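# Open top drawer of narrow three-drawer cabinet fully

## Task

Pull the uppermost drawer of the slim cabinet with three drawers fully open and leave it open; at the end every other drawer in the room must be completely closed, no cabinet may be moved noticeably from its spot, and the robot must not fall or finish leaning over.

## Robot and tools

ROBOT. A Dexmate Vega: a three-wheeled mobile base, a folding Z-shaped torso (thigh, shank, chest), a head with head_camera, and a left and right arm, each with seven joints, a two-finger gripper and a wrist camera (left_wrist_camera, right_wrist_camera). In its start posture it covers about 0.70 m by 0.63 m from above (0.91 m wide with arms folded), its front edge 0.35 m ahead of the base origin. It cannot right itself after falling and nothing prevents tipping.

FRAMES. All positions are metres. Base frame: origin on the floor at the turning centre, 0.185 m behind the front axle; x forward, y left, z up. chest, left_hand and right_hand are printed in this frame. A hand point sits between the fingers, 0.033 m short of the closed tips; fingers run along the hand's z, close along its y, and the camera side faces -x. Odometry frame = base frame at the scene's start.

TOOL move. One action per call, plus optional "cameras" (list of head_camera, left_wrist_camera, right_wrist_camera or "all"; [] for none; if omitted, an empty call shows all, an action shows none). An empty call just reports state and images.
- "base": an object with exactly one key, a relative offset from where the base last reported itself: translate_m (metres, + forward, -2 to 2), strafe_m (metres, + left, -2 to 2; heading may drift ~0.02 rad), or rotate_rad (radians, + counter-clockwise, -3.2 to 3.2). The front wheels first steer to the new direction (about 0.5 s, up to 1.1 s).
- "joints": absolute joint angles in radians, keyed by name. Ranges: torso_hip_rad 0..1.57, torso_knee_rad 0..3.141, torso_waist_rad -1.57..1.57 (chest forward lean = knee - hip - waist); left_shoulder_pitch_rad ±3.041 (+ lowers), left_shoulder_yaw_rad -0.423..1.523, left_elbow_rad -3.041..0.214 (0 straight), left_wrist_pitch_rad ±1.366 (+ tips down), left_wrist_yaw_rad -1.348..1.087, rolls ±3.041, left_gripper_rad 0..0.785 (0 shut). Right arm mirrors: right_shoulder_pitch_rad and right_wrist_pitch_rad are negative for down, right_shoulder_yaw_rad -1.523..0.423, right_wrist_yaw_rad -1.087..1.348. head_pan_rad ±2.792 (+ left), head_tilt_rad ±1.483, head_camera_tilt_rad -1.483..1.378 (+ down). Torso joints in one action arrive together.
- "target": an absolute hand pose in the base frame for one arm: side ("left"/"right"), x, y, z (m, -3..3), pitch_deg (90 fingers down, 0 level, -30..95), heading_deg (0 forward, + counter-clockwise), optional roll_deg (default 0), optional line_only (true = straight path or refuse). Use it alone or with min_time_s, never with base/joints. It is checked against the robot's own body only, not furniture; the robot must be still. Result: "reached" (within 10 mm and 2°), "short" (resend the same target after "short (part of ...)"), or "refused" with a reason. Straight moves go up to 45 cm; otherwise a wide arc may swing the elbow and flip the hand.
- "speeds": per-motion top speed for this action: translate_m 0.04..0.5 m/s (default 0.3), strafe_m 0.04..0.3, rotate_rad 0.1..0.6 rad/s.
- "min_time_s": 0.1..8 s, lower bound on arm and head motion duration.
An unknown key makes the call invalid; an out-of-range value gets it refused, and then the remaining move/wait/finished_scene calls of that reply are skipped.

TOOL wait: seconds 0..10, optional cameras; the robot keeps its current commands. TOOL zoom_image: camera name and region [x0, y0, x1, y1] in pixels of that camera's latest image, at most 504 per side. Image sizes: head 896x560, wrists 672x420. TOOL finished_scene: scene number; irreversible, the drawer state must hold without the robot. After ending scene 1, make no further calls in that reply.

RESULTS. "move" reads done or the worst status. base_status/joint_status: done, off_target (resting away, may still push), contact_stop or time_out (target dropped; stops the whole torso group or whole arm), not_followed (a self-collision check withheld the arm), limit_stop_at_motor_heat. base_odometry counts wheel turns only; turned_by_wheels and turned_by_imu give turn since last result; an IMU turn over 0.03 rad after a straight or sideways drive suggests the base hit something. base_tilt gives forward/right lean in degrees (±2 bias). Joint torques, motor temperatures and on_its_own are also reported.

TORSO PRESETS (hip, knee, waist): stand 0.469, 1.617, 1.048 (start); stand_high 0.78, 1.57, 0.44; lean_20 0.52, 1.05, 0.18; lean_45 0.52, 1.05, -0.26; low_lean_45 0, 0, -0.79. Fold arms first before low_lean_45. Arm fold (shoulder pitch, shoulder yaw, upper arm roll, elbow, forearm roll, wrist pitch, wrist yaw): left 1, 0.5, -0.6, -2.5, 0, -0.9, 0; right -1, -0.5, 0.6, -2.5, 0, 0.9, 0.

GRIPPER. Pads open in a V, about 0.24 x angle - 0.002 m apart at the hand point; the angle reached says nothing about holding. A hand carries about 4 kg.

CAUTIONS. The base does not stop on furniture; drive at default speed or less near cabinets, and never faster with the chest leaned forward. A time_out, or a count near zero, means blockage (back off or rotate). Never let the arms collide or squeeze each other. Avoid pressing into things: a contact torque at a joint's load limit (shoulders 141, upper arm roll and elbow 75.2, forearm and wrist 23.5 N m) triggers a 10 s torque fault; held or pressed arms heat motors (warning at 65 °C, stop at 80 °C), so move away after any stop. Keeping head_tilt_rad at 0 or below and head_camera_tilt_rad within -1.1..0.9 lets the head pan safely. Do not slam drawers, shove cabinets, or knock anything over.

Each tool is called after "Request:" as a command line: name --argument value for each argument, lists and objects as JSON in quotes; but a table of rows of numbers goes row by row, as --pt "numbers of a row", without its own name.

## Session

Request:
move --cameras '["head_camera"]'

Request:
move --joints '{"head_pan_rad": 1.5, "head_camera_tilt_rad": 0.2}' --cameras '["head_camera"]'

Scene clock: 0.00 s.
Joint torques (N m): no reading
Motor temperatures (°C): left_arm=[31 31 31 26 40 35 41] | right_arm=[29 27 32 31 36 36 33]
base_odometry: x=+0.000 y=+0.000 heading=+0.000
turned_by_wheels: +0.000
turned_by_imu: +0.000
base_tilt: forward=+0.1 right=+0.8
base_status: not commanded
joint_positions: torso_hip_rad=+0.469 torso_knee_rad=+1.617 torso_waist_rad=+1.048 left_shoulder_pitch_rad=+2.199 left_shoulder_yaw_rad=+0.008 left_upper_arm_roll_rad=-0.009 left_elbow_rad=-1.083 left_forearm_roll_rad=+0.016 left_wrist_pitch_rad=-0.484 left_wrist_yaw_rad=+0.004 left_gripper_rad=+0.005 right_shoulder_pitch_rad=-2.208 right_shoulder_yaw_rad=+0.017 right_upper_arm_roll_rad=-0.013 right_elbow_rad=-1.119 right_forearm_roll_rad=-0.015 right_wrist_pitch_rad=+0.484 right_wrist_yaw_rad=-0.019 right_gripper_rad=+0.005 head_pan_rad=+0.000 head_tilt_rad=+0.000 head_camera_tilt_rad=+0.000
joint_status: not commanded
chest: x=-0.0111 y=+0.0000 z=+1.4155 quat_wxyz=(+0.999, +0.000, +0.050, +0.000) (m; base frame)
left_hand: x=+0.1637 y=+0.2372 z=+0.6154 quat_wxyz=(+0.407, +0.009, +0.913, +0.007) pitch_deg=+41.9 heading_deg=+0.4 roll_deg=+1.6 back=up (m; base frame)
right_hand: x=+0.1747 y=-0.2171 z=+0.6263 quat_wxyz=(+0.419, +0.002, +0.908, +0.001) pitch_deg=+40.4 heading_deg=+0.0 roll_deg=+0.2 back=up (m; base frame)
pictures: head_camera

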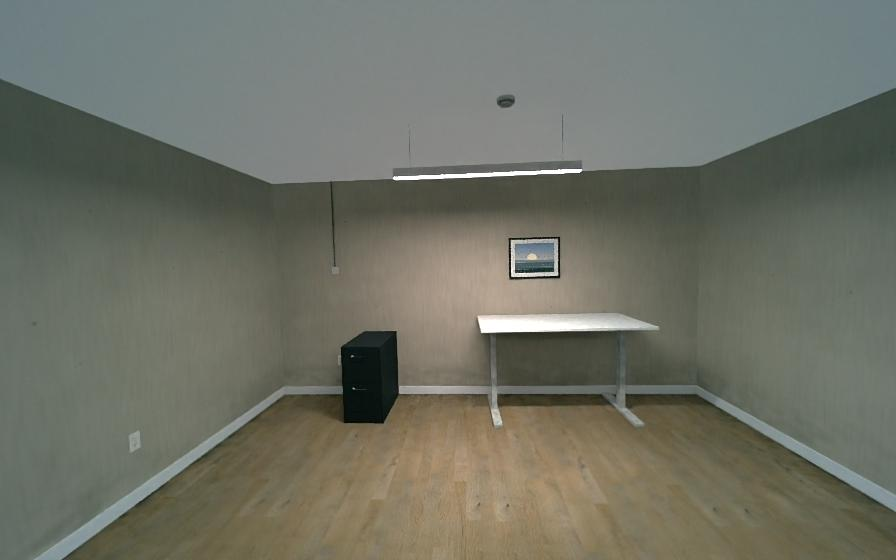

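Scene clock: 1.67 s.
Joint torques (N m): left_arm=[4.64 -1.15 -0.85 -2.13 0.03 -2.22 -0.16] | right_arm=[-5.99 -1.69 0.32 -0.94 0.12 2.74 -0.06]
move: done
base_odometry: x=+0.000 y=+0.000 heading=+0.000
turned_by_wheels: +0.000
turned_by_imu: +0.000
base_tilt: forward=+0.1 right=+0.7
base_status: not commanded
joint_positions: torso_hip_rad=+0.469 torso_knee_rad=+1.617 torso_waist_rad=+1.048 left_shoulder_pitch_rad=+2.199 left_shoulder_yaw_rad=+0.008 left_upper_arm_roll_rad=-0.009 left_elbow_rad=-1.083 left_forearm_roll_rad=+0.016 left_wrist_pitch_rad=-0.484 left_wrist_yaw_rad=+0.004 left_gripper_rad=+0.005 right_shoulder_pitch_rad=-2.208 right_shoulder_yaw_rad=+0.017 right_upper_arm_roll_rad=-0.013 right_elbow_rad=-1.119 right_forearm_roll_rad=-0.015 right_wrist_pitch_rad=+0.484 right_wrist_yaw_rad=-0.019 right_gripper_rad=+0.005 head_pan_rad=+1.500 head_tilt_rad=+0.000 head_camera_tilt_rad=+0.200
joint_status: all done
chest: x=-0.0111 y=+0.0000 z=+1.4155 quat_wxyz=(+0.999, +0.000, +0.050, +0.000) (m; base frame)
left_hand: x=+0.1637 y=+0.2372 z=+0.6154 quat_wxyz=(+0.407, +0.009, +0.913, +0.007) pitch_deg=+41.9 heading_deg=+0.4 roll_deg=+1.6 back=up (m; base frame)
right_hand: x=+0.1747 y=-0.2171 z=+0.6263 quat_wxyz=(+0.419, +0.002, +0.908, +0.001) pitch_deg=+40.4 heading_deg=+0.0 roll_deg=+0.2 back=up (m; base frame)
pictures: head_camera

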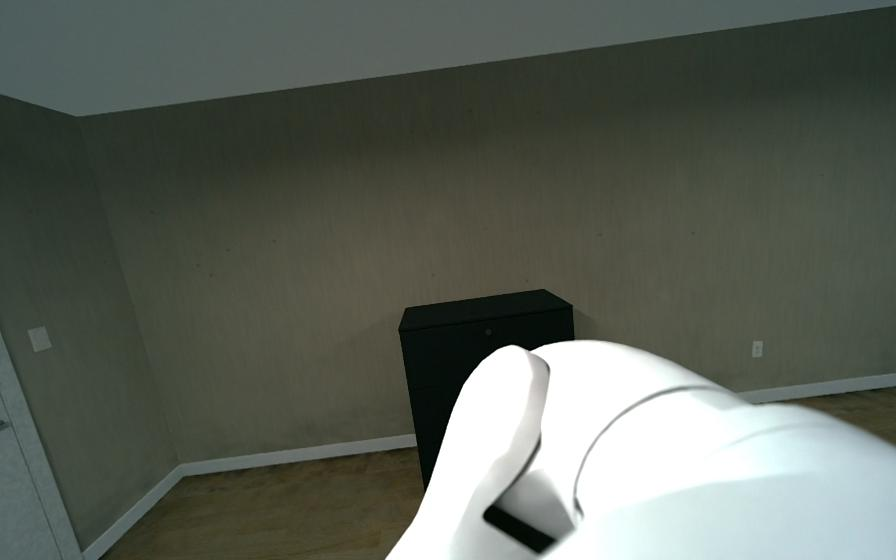

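Request:
move --base '{"rotate_rad": -1.56}' --joints '{"torso_hip_rad": 0.05, "torso_knee_rad": 0.9, "torso_waist_rad": 0.30, "head_pan_rad": 0, "head_camera_tilt_rad": 0.15, "left_shoulder_pitch_rad": 1.33, "left_shoulder_yaw_rad": 0.0, "left_upper_arm_roll_rad": 0.0, "left_elbow_rad": -1.67, "left_forearm_roll_rad": 1.57, "left_wrist_pitch_rad": 0.0, "left_wrist_yaw_rad": -0.75, "left_gripper_rad": 0.16}' --min_time_s 3.5 --cameras '["head_camera"]'

Scene clock: 8.57 s.
Joint torques (N m): left_arm=[-12.65 -2.47 1.6 -7.4 -0.07 0.44 0.54] | right_arm=[-17.76 0.19 0.27 -0.29 0.06 1.39 0.02]
move: done
base_odometry: x=+0.002 y=+0.001 heading=-1.564
turned_by_wheels: -1.564
turned_by_imu: -1.556
base_tilt: forward=+0.1 right=+0.7
base_status: done
joint_positions: torso_hip_rad=+0.050 torso_knee_rad=+0.900 torso_waist_rad=+0.300 left_shoulder_pitch_rad=+1.333 left_shoulder_yaw_rad=+0.000 left_upper_arm_roll_rad=+0.000 left_elbow_rad=-1.668 left_forearm_roll_rad=+1.566 left_wrist_pitch_rad=-0.002 left_wrist_yaw_rad=-0.748 left_gripper_rad=+0.160 right_shoulder_pitch_rad=-2.208 right_shoulder_yaw_rad=+0.017 right_upper_arm_roll_rad=-0.013 right_elbow_rad=-1.119 right_forearm_roll_rad=-0.015 right_wrist_pitch_rad=+0.484 right_wrist_yaw_rad=-0.019 right_gripper_rad=+0.005 head_pan_rad=+0.000 head_tilt_rad=+0.000 head_camera_tilt_rad=+0.150
joint_status: all done
chest: x=+0.1434 y=+0.0000 z=+1.1855 quat_wxyz=(+0.962, +0.000, +0.272, +0.000) (m; base frame)
left_hand: x=+0.6047 y=+0.2283 z=+0.4947 quat_wxyz=(+0.213, +0.674, +0.675, +0.210) pitch_deg=+55.1 heading_deg=-0.4 roll_deg=+89.5 (m; base frame)
right_hand: x=-0.0325 y=-0.2171 z=+0.3941 quat_wxyz=(+0.206, +0.002, +0.978, +0.001) pitch_deg=+66.2 heading_deg=+0.1 roll_deg=+0.3 back=up (m; base frame)
pictures: head_camera

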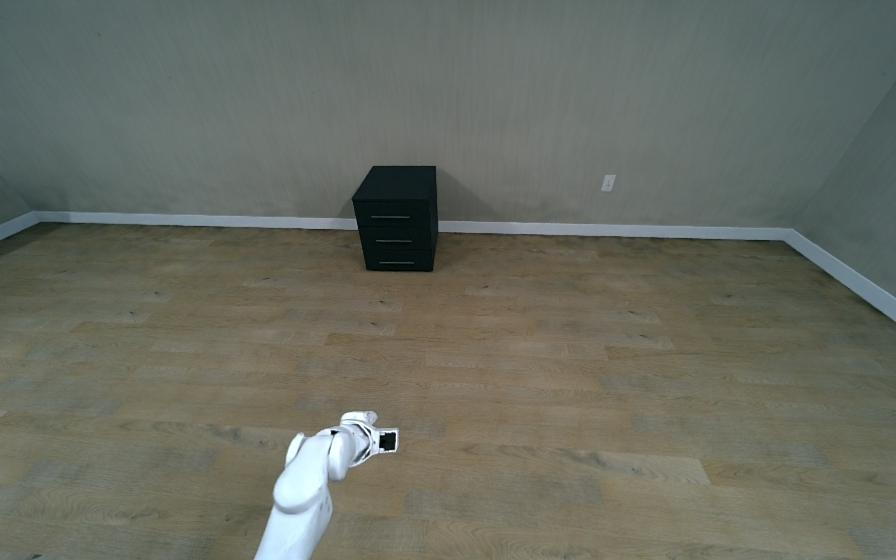

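Request:
zoom_image --camera "head_camera" --region '[330, 150, 460, 280]'

Scaled by 3.877 from the camera's 896x560 image, which has a finer 960x600 frame.

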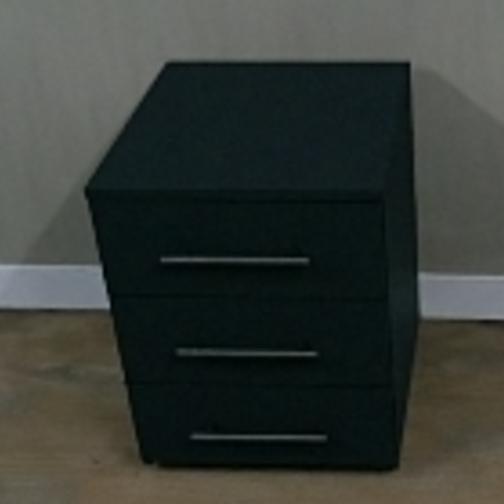

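Request:
move --base '{"translate_m": 1.215}' --speeds '{"translate_m": 0.5}' --joints '{"head_camera_tilt_rad": 0.3}'

Request:
move --target '{"side": "left", "x": 0.618, "y": 0.335, "z": 0.49, "pitch_deg": 55, "heading_deg": 0, "roll_deg": 90, "line_only": true}' --cameras '["left_wrist_camera", "head_camera"]'

Scene clock: 15.10 s.
Joint torques (N m): left_arm=[-12.08 -2.34 1.28 -6.8 -0.13 0.16 0.41] | right_arm=[-17.27 -0.01 -0.08 -0.07 0.24 1.12 -0.19]
move: done
base_odometry: x=+0.010 y=-1.214 heading=-1.565
turned_by_wheels: -0.001
turned_by_imu: -0.003
base_tilt: forward=+0.1 right=+0.7
base_status: done
joint_positions: torso_hip_rad=+0.050 torso_knee_rad=+0.900 torso_waist_rad=+0.300 left_shoulder_pitch_rad=+1.330 left_shoulder_yaw_rad=+0.000 left_upper_arm_roll_rad=+0.000 left_elbow_rad=-1.670 left_forearm_roll_rad=+1.570 left_wrist_pitch_rad=+0.000 left_wrist_yaw_rad=-0.750 left_gripper_rad=+0.160 right_shoulder_pitch_rad=-2.208 right_shoulder_yaw_rad=+0.017 right_upper_arm_roll_rad=-0.013 right_elbow_rad=-1.119 right_forearm_roll_rad=-0.015 right_wrist_pitch_rad=+0.484 right_wrist_yaw_rad=-0.019 right_gripper_rad=+0.005 head_pan_rad=+0.000 head_tilt_rad=+0.000 head_camera_tilt_rad=+0.300
joint_status: all done
chest: x=+0.1435 y=+0.0000 z=+1.1855 quat_wxyz=(+0.962, +0.000, +0.272, +0.000) (m; base frame)
left_hand: x=+0.6065 y=+0.2295 z=+0.4962 quat_wxyz=(+0.213, +0.674, +0.675, +0.212) pitch_deg=+55.0 heading_deg=+0.0 roll_deg=+89.9 (m; base frame)
right_hand: x=-0.0325 y=-0.2171 z=+0.3941 quat_wxyz=(+0.206, +0.002, +0.979, +0.001) pitch_deg=+66.2 heading_deg=+0.1 roll_deg=+0.3 back=up (m; base frame)
pictures: none

Scene clock: 17.13 s.
Joint torques (N m): left_arm=[-16.19 6.78 -6.3 -5.88 -0.77 -0.47 0.65] | right_arm=[-15.75 -1.32 0.44 0.99 0.1 1.23 -0.11]
move: done
base_odometry: x=+0.010 y=-1.214 heading=-1.565
turned_by_wheels: +0.000
turned_by_imu: +0.000
base_tilt: forward=+0.1 right=+0.7
base_status: not commanded
joint_positions: torso_hip_rad=+0.050 torso_knee_rad=+0.900 torso_waist_rad=+0.300 left_shoulder_pitch_rad=+1.271 left_shoulder_yaw_rad=+0.158 left_upper_arm_roll_rad=-0.161 left_elbow_rad=-1.549 left_forearm_roll_rad=+1.414 left_wrist_pitch_rad=-0.163 left_wrist_yaw_rad=-0.714 left_gripper_rad=+0.160 right_shoulder_pitch_rad=-2.208 right_shoulder_yaw_rad=+0.017 right_upper_arm_roll_rad=-0.013 right_elbow_rad=-1.119 right_forearm_roll_rad=-0.015 right_wrist_pitch_rad=+0.484 right_wrist_yaw_rad=-0.019 right_gripper_rad=+0.005 head_pan_rad=+0.000 head_tilt_rad=+0.000 head_camera_tilt_rad=+0.300
joint_status: not commanded
chest: x=+0.1435 y=+0.0000 z=+1.1855 quat_wxyz=(+0.962, +0.000, +0.272, +0.000) (m; base frame)
left_hand: x=+0.6174 y=+0.3324 z=+0.4896 quat_wxyz=(+0.212, +0.675, +0.674, +0.212) pitch_deg=+55.1 heading_deg=+0.0 roll_deg=-90.0 (m; base frame)
left_hand_status: reached (straight line, planned for 0.9 s): 3 mm and 0.1 deg off.
right_hand: x=-0.0325 y=-0.2171 z=+0.3941 quat_wxyz=(+0.206, +0.002, +0.979, +0.001) pitch_deg=+66.2 heading_deg=+0.1 roll_deg=+0.3 back=up (m; base frame)
pictures: head_camera, left_wrist_camera

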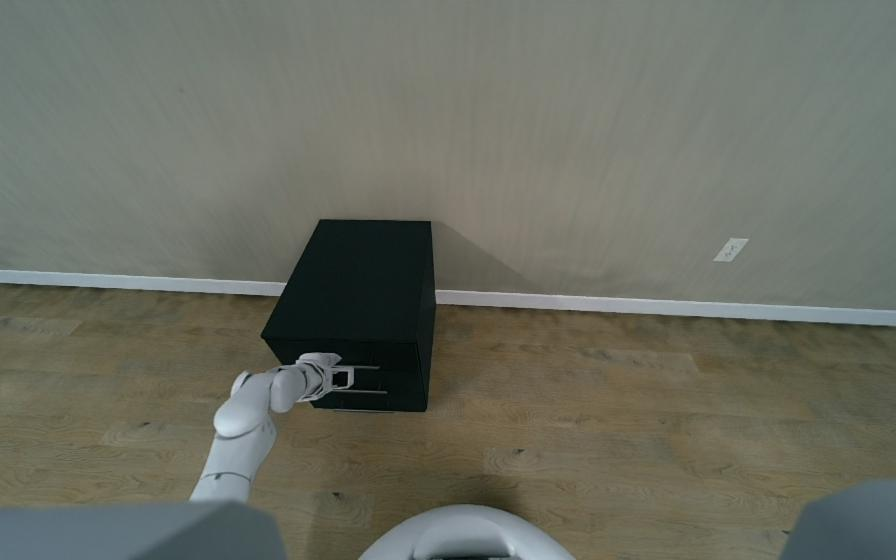

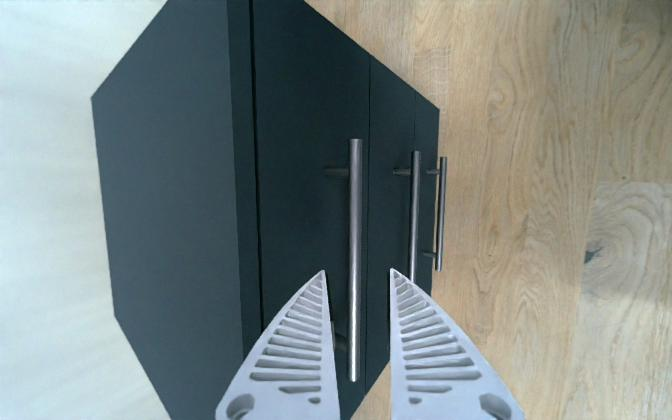

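Request:
move --target '{"side": "left", "x": 0.672, "y": 0.335, "z": 0.421, "pitch_deg": 55, "heading_deg": 0, "roll_deg": 90, "line_only": true}' --cameras '["left_wrist_camera"]'

Scene clock: 21.00 s.
Joint torques (N m): left_arm=[-29.55 1.94 2.15 -5.96 -0.43 -0.19 2.46] | right_arm=[-16.2 -1.22 -0.22 1.06 0.22 1.21 -0.16]
move: done
base_odometry: x=+0.010 y=-1.214 heading=-1.565
turned_by_wheels: +0.000
turned_by_imu: +0.001
base_tilt: forward=+0.0 right=+0.8
base_status: not commanded
joint_positions: torso_hip_rad=+0.050 torso_knee_rad=+0.900 torso_waist_rad=+0.300 left_shoulder_pitch_rad=+0.965 left_shoulder_yaw_rad=+0.178 left_upper_arm_roll_rad=-0.094 left_elbow_rad=-0.982 left_forearm_roll_rad=+1.473 left_wrist_pitch_rad=-0.175 left_wrist_yaw_rad=-0.445 left_gripper_rad=+0.160 right_shoulder_pitch_rad=-2.208 right_shoulder_yaw_rad=+0.017 right_upper_arm_roll_rad=-0.013 right_elbow_rad=-1.119 right_forearm_roll_rad=-0.015 right_wrist_pitch_rad=+0.484 right_wrist_yaw_rad=-0.019 right_gripper_rad=+0.005 head_pan_rad=+0.000 head_tilt_rad=+0.000 head_camera_tilt_rad=+0.300
joint_status: not commanded
chest: x=+0.1430 y=+0.0000 z=+1.1856 quat_wxyz=(+0.962, +0.000, +0.271, +0.000) (m; base frame)
left_hand: x=+0.6711 y=+0.3352 z=+0.4213 quat_wxyz=(+0.212, +0.674, +0.675, +0.212) pitch_deg=+55.0 heading_deg=+0.0 roll_deg=-90.0 (m; base frame)
left_hand_status: reached (straight line, planned for 2.1 s): 1 mm and 0.0 deg off.
right_hand: x=-0.0324 y=-0.2171 z=+0.3941 quat_wxyz=(+0.207, +0.002, +0.978, +0.001) pitch_deg=+66.2 heading_deg=+0.1 roll_deg=+0.3 back=up (m; base frame)
pictures: left_wrist_camera

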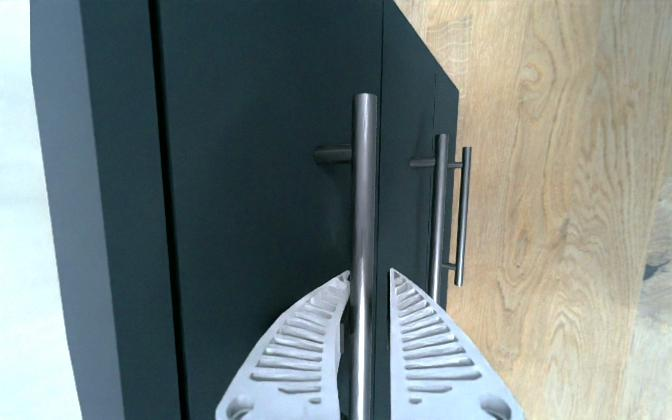

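Request:
move --joints '{"left_gripper_rad": 0.0}'

Request:
move --base '{"translate_m": -0.37}' --speeds '{"translate_m": 0.17}' --cameras '["left_wrist_camera"]'

Request:
move --base '{"translate_m": -0.03}' --speeds '{"translate_m": 0.05}' --cameras '["left_wrist_camera", "head_camera"]'

Scene clock: 21.87 s.
Joint torques (N m): left_arm=[-24.16 4.13 1.31 -6.3 -0.45 -0.09 1.64] | right_arm=[-16.42 -1.11 0.56 1.99 0.2 0.72 -0.13]
move: done
base_odometry: x=+0.010 y=-1.214 heading=-1.565
turned_by_wheels: +0.000
turned_by_imu: +0.000
base_tilt: forward=+0.1 right=+0.7
base_status: not commanded
joint_positions: torso_hip_rad=+0.050 torso_knee_rad=+0.900 torso_waist_rad=+0.300 left_shoulder_pitch_rad=+0.963 left_shoulder_yaw_rad=+0.178 left_upper_arm_roll_rad=-0.094 left_elbow_rad=-0.979 left_forearm_roll_rad=+1.474 left_wrist_pitch_rad=-0.176 left_wrist_yaw_rad=-0.444 left_gripper_rad=+0.000 right_shoulder_pitch_rad=-2.208 right_shoulder_yaw_rad=+0.017 right_upper_arm_roll_rad=-0.013 right_elbow_rad=-1.119 right_forearm_roll_rad=-0.015 right_wrist_pitch_rad=+0.484 right_wrist_yaw_rad=-0.019 right_gripper_rad=+0.005 head_pan_rad=+0.000 head_tilt_rad=+0.000 head_camera_tilt_rad=+0.300
joint_status: all done
chest: x=+0.1432 y=+0.0000 z=+1.1856 quat_wxyz=(+0.962, +0.000, +0.271, +0.000) (m; base frame)
left_hand: x=+0.6715 y=+0.3352 z=+0.4209 quat_wxyz=(+0.212, +0.674, +0.675, +0.212) pitch_deg=+55.0 heading_deg=+0.0 roll_deg=-90.0 (m; base frame)
right_hand: x=-0.0325 y=-0.2171 z=+0.3941 quat_wxyz=(+0.206, +0.002, +0.978, +0.001) pitch_deg=+66.2 heading_deg=+0.1 roll_deg=+0.3 back=up (m; base frame)
pictures: none

Scene clock: 25.20 s.
Joint torques (N m): left_arm=[-12.07 -5.21 2.34 -2.33 -1.9 -4.4 -0.35] | right_arm=[-15.67 -0.71 -0.2 0.07 0.08 1.18 0.02]
move: done
base_odometry: x=+0.007 y=-0.844 heading=-1.565
turned_by_wheels: +0.000
turned_by_imu: -0.001
base_tilt: forward=+0.1 right=+0.7
base_status: done
joint_positions: torso_hip_rad=+0.050 torso_knee_rad=+0.900 torso_waist_rad=+0.300 left_shoulder_pitch_rad=+0.963 left_shoulder_yaw_rad=+0.178 left_upper_arm_roll_rad=-0.094 left_elbow_rad=-0.979 left_forearm_roll_rad=+1.474 left_wrist_pitch_rad=-0.174 left_wrist_yaw_rad=-0.443 left_gripper_rad=+0.000 right_shoulder_pitch_rad=-2.208 right_shoulder_yaw_rad=+0.017 right_upper_arm_roll_rad=-0.013 right_elbow_rad=-1.119 right_forearm_roll_rad=-0.015 right_wrist_pitch_rad=+0.484 right_wrist_yaw_rad=-0.019 right_gripper_rad=+0.005 head_pan_rad=+0.000 head_tilt_rad=+0.000 head_camera_tilt_rad=+0.300
joint_status: not commanded
chest: x=+0.1433 y=+0.0000 z=+1.1855 quat_wxyz=(+0.962, +0.000, +0.271, +0.000) (m; base frame)
left_hand: x=+0.6722 y=+0.3359 z=+0.4214 quat_wxyz=(+0.212, +0.674, +0.675, +0.213) pitch_deg=+55.0 heading_deg=+0.2 roll_deg=-89.9 (m; base frame)
right_hand: x=-0.0325 y=-0.2171 z=+0.3941 quat_wxyz=(+0.206, +0.002, +0.978, +0.001) pitch_deg=+66.2 heading_deg=+0.1 roll_deg=+0.3 back=up (m; base frame)
pictures: left_wrist_camera

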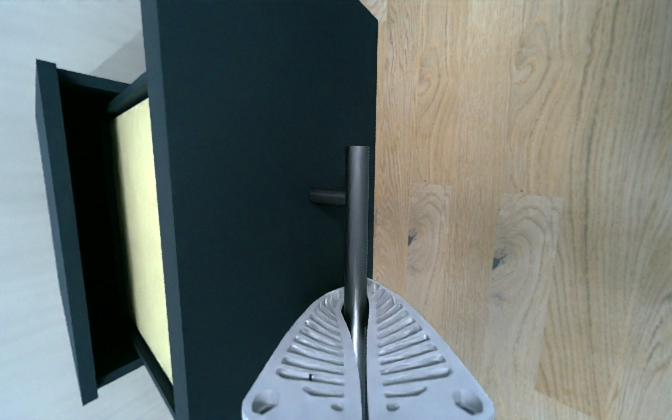

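Scene clock: 26.53 s.
Joint torques (N m): left_arm=[11.55 -4.86 2.29 4.01 0.17 -2.14 -5.03] | right_arm=[-15.74 -0.39 0.21 0.12 0.08 1.06 -0.09]
move: done
base_odometry: x=+0.008 y=-0.814 heading=-1.566
turned_by_wheels: -0.001
turned_by_imu: -0.002
base_tilt: forward=+0.1 right=+0.8
base_status: done
joint_positions: torso_hip_rad=+0.050 torso_knee_rad=+0.900 torso_waist_rad=+0.300 left_shoulder_pitch_rad=+0.962 left_shoulder_yaw_rad=+0.178 left_upper_arm_roll_rad=-0.094 left_elbow_rad=-0.980 left_forearm_roll_rad=+1.473 left_wrist_pitch_rad=-0.175 left_wrist_yaw_rad=-0.441 left_gripper_rad=+0.000 right_shoulder_pitch_rad=-2.208 right_shoulder_yaw_rad=+0.017 right_upper_arm_roll_rad=-0.013 right_elbow_rad=-1.119 right_forearm_roll_rad=-0.015 right_wrist_pitch_rad=+0.484 right_wrist_yaw_rad=-0.019 right_gripper_rad=+0.005 head_pan_rad=+0.000 head_tilt_rad=+0.000 head_camera_tilt_rad=+0.300
joint_status: not commanded
chest: x=+0.1433 y=+0.0000 z=+1.1856 quat_wxyz=(+0.962, +0.000, +0.271, +0.000) (m; base frame)
left_hand: x=+0.6737 y=+0.3356 z=+0.4225 quat_wxyz=(+0.214, +0.674, +0.674, +0.214) pitch_deg=+54.8 heading_deg=+0.1 roll_deg=-89.9 (m; base frame)
right_hand: x=-0.0324 y=-0.2171 z=+0.3941 quat_wxyz=(+0.206, +0.002, +0.978, +0.001) pitch_deg=+66.2 heading_deg=+0.1 roll_deg=+0.3 back=up (m; base frame)
pictures: head_camera, left_wrist_camera

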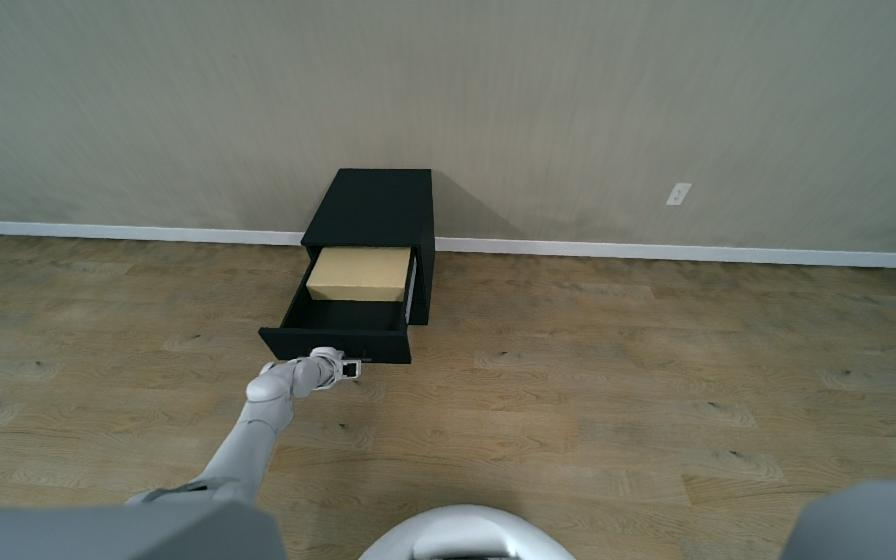

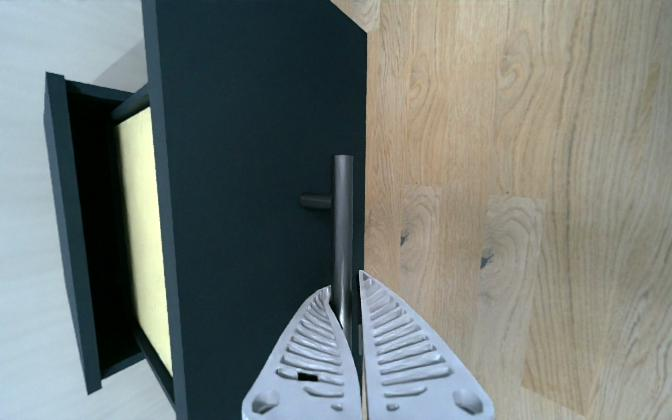

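Request:
move --joints '{"left_gripper_rad": 0.16}'

Request:
move --joints '{"left_shoulder_pitch_rad": 1.271, "left_shoulder_yaw_rad": 0.158, "left_upper_arm_roll_rad": -0.161, "left_elbow_rad": -1.549, "left_forearm_roll_rad": 1.414, "left_wrist_pitch_rad": -0.163, "left_wrist_yaw_rad": -0.714, "head_pan_rad": 2.78, "head_camera_tilt_rad": 0.4}' --min_time_s 1.9 --cameras '["left_wrist_camera", "head_camera"]'

Scene clock: 27.87 s.
Joint torques (N m): left_arm=[-4.86 -1.49 1.22 -2.49 -0.14 -1.44 -0.86] | right_arm=[-15.53 -0.16 -0.03 0.48 -0.02 0.85 -0.05]
move: done
base_odometry: x=+0.007 y=-0.814 heading=-1.566
turned_by_wheels: +0.000
turned_by_imu: +0.001
base_tilt: forward=+0.1 right=+0.7
base_status: not commanded
joint_positions: torso_hip_rad=+0.050 torso_knee_rad=+0.900 torso_waist_rad=+0.300 left_shoulder_pitch_rad=+0.962 left_shoulder_yaw_rad=+0.178 left_upper_arm_roll_rad=-0.094 left_elbow_rad=-0.979 left_forearm_roll_rad=+1.473 left_wrist_pitch_rad=-0.175 left_wrist_yaw_rad=-0.442 left_gripper_rad=+0.160 right_shoulder_pitch_rad=-2.208 right_shoulder_yaw_rad=+0.017 right_upper_arm_roll_rad=-0.013 right_elbow_rad=-1.119 right_forearm_roll_rad=-0.015 right_wrist_pitch_rad=+0.484 right_wrist_yaw_rad=-0.019 right_gripper_rad=+0.005 head_pan_rad=+0.000 head_tilt_rad=+0.000 head_camera_tilt_rad=+0.300
joint_status: all done
chest: x=+0.1433 y=+0.0000 z=+1.1856 quat_wxyz=(+0.962, +0.000, +0.271, +0.000) (m; base frame)
left_hand: x=+0.6724 y=+0.3355 z=+0.4215 quat_wxyz=(+0.213, +0.674, +0.674, +0.213) pitch_deg=+54.9 heading_deg=+0.1 roll_deg=-90.0 (m; base frame)
right_hand: x=-0.0324 y=-0.2171 z=+0.3941 quat_wxyz=(+0.206, +0.002, +0.978, +0.001) pitch_deg=+66.2 heading_deg=+0.1 roll_deg=+0.3 back=up (m; base frame)
pictures: none

Scene clock: 31.23 s.
Joint torques (N m): left_arm=[-4.74 -0.06 -6.77 -7.32 -0.76 0.36 0.38] | right_arm=[-16.81 -1.8 0.02 0.44 0.3 0.62 -0.3]
move: done
base_odometry: x=+0.007 y=-0.814 heading=-1.566
turned_by_wheels: +0.000
turned_by_imu: +0.000
base_tilt: forward=+0.1 right=+0.8
base_status: not commanded
joint_positions: torso_hip_rad=+0.050 torso_knee_rad=+0.900 torso_waist_rad=+0.300 left_shoulder_pitch_rad=+1.269 left_shoulder_yaw_rad=+0.158 left_upper_arm_roll_rad=-0.160 left_elbow_rad=-1.545 left_forearm_roll_rad=+1.415 left_wrist_pitch_rad=-0.163 left_wrist_yaw_rad=-0.712 left_gripper_rad=+0.160 right_shoulder_pitch_rad=-2.208 right_shoulder_yaw_rad=+0.017 right_upper_arm_roll_rad=-0.013 right_elbow_rad=-1.119 right_forearm_roll_rad=-0.015 right_wrist_pitch_rad=+0.484 right_wrist_yaw_rad=-0.019 right_gripper_rad=+0.005 head_pan_rad=+2.780 head_tilt_rad=+0.000 head_camera_tilt_rad=+0.400
joint_status: all done
chest: x=+0.1434 y=+0.0000 z=+1.1855 quat_wxyz=(+0.962, +0.000, +0.272, +0.000) (m; base frame)
left_hand: x=+0.6182 y=+0.3321 z=+0.4893 quat_wxyz=(+0.213, +0.675, +0.674, +0.212) pitch_deg=+55.0 heading_deg=-0.1 roll_deg=+90.0 (m; base frame)
right_hand: x=-0.0325 y=-0.2171 z=+0.3941 quat_wxyz=(+0.206, +0.002, +0.978, +0.001) pitch_deg=+66.2 heading_deg=+0.1 roll_deg=+0.3 back=up (m; base frame)
pictures: head_camera, left_wrist_camera

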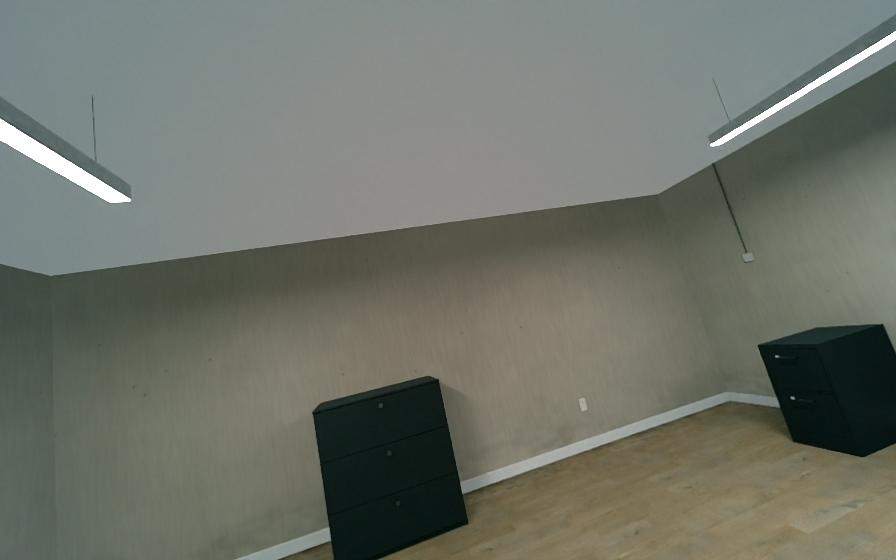

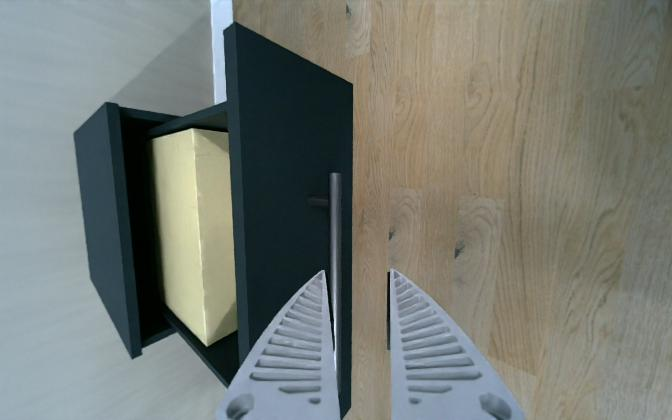

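All the other drawers are shut, and the top drawer is fully open.

Request:
finished_scene --scene 3

The scene is finished: the task was done.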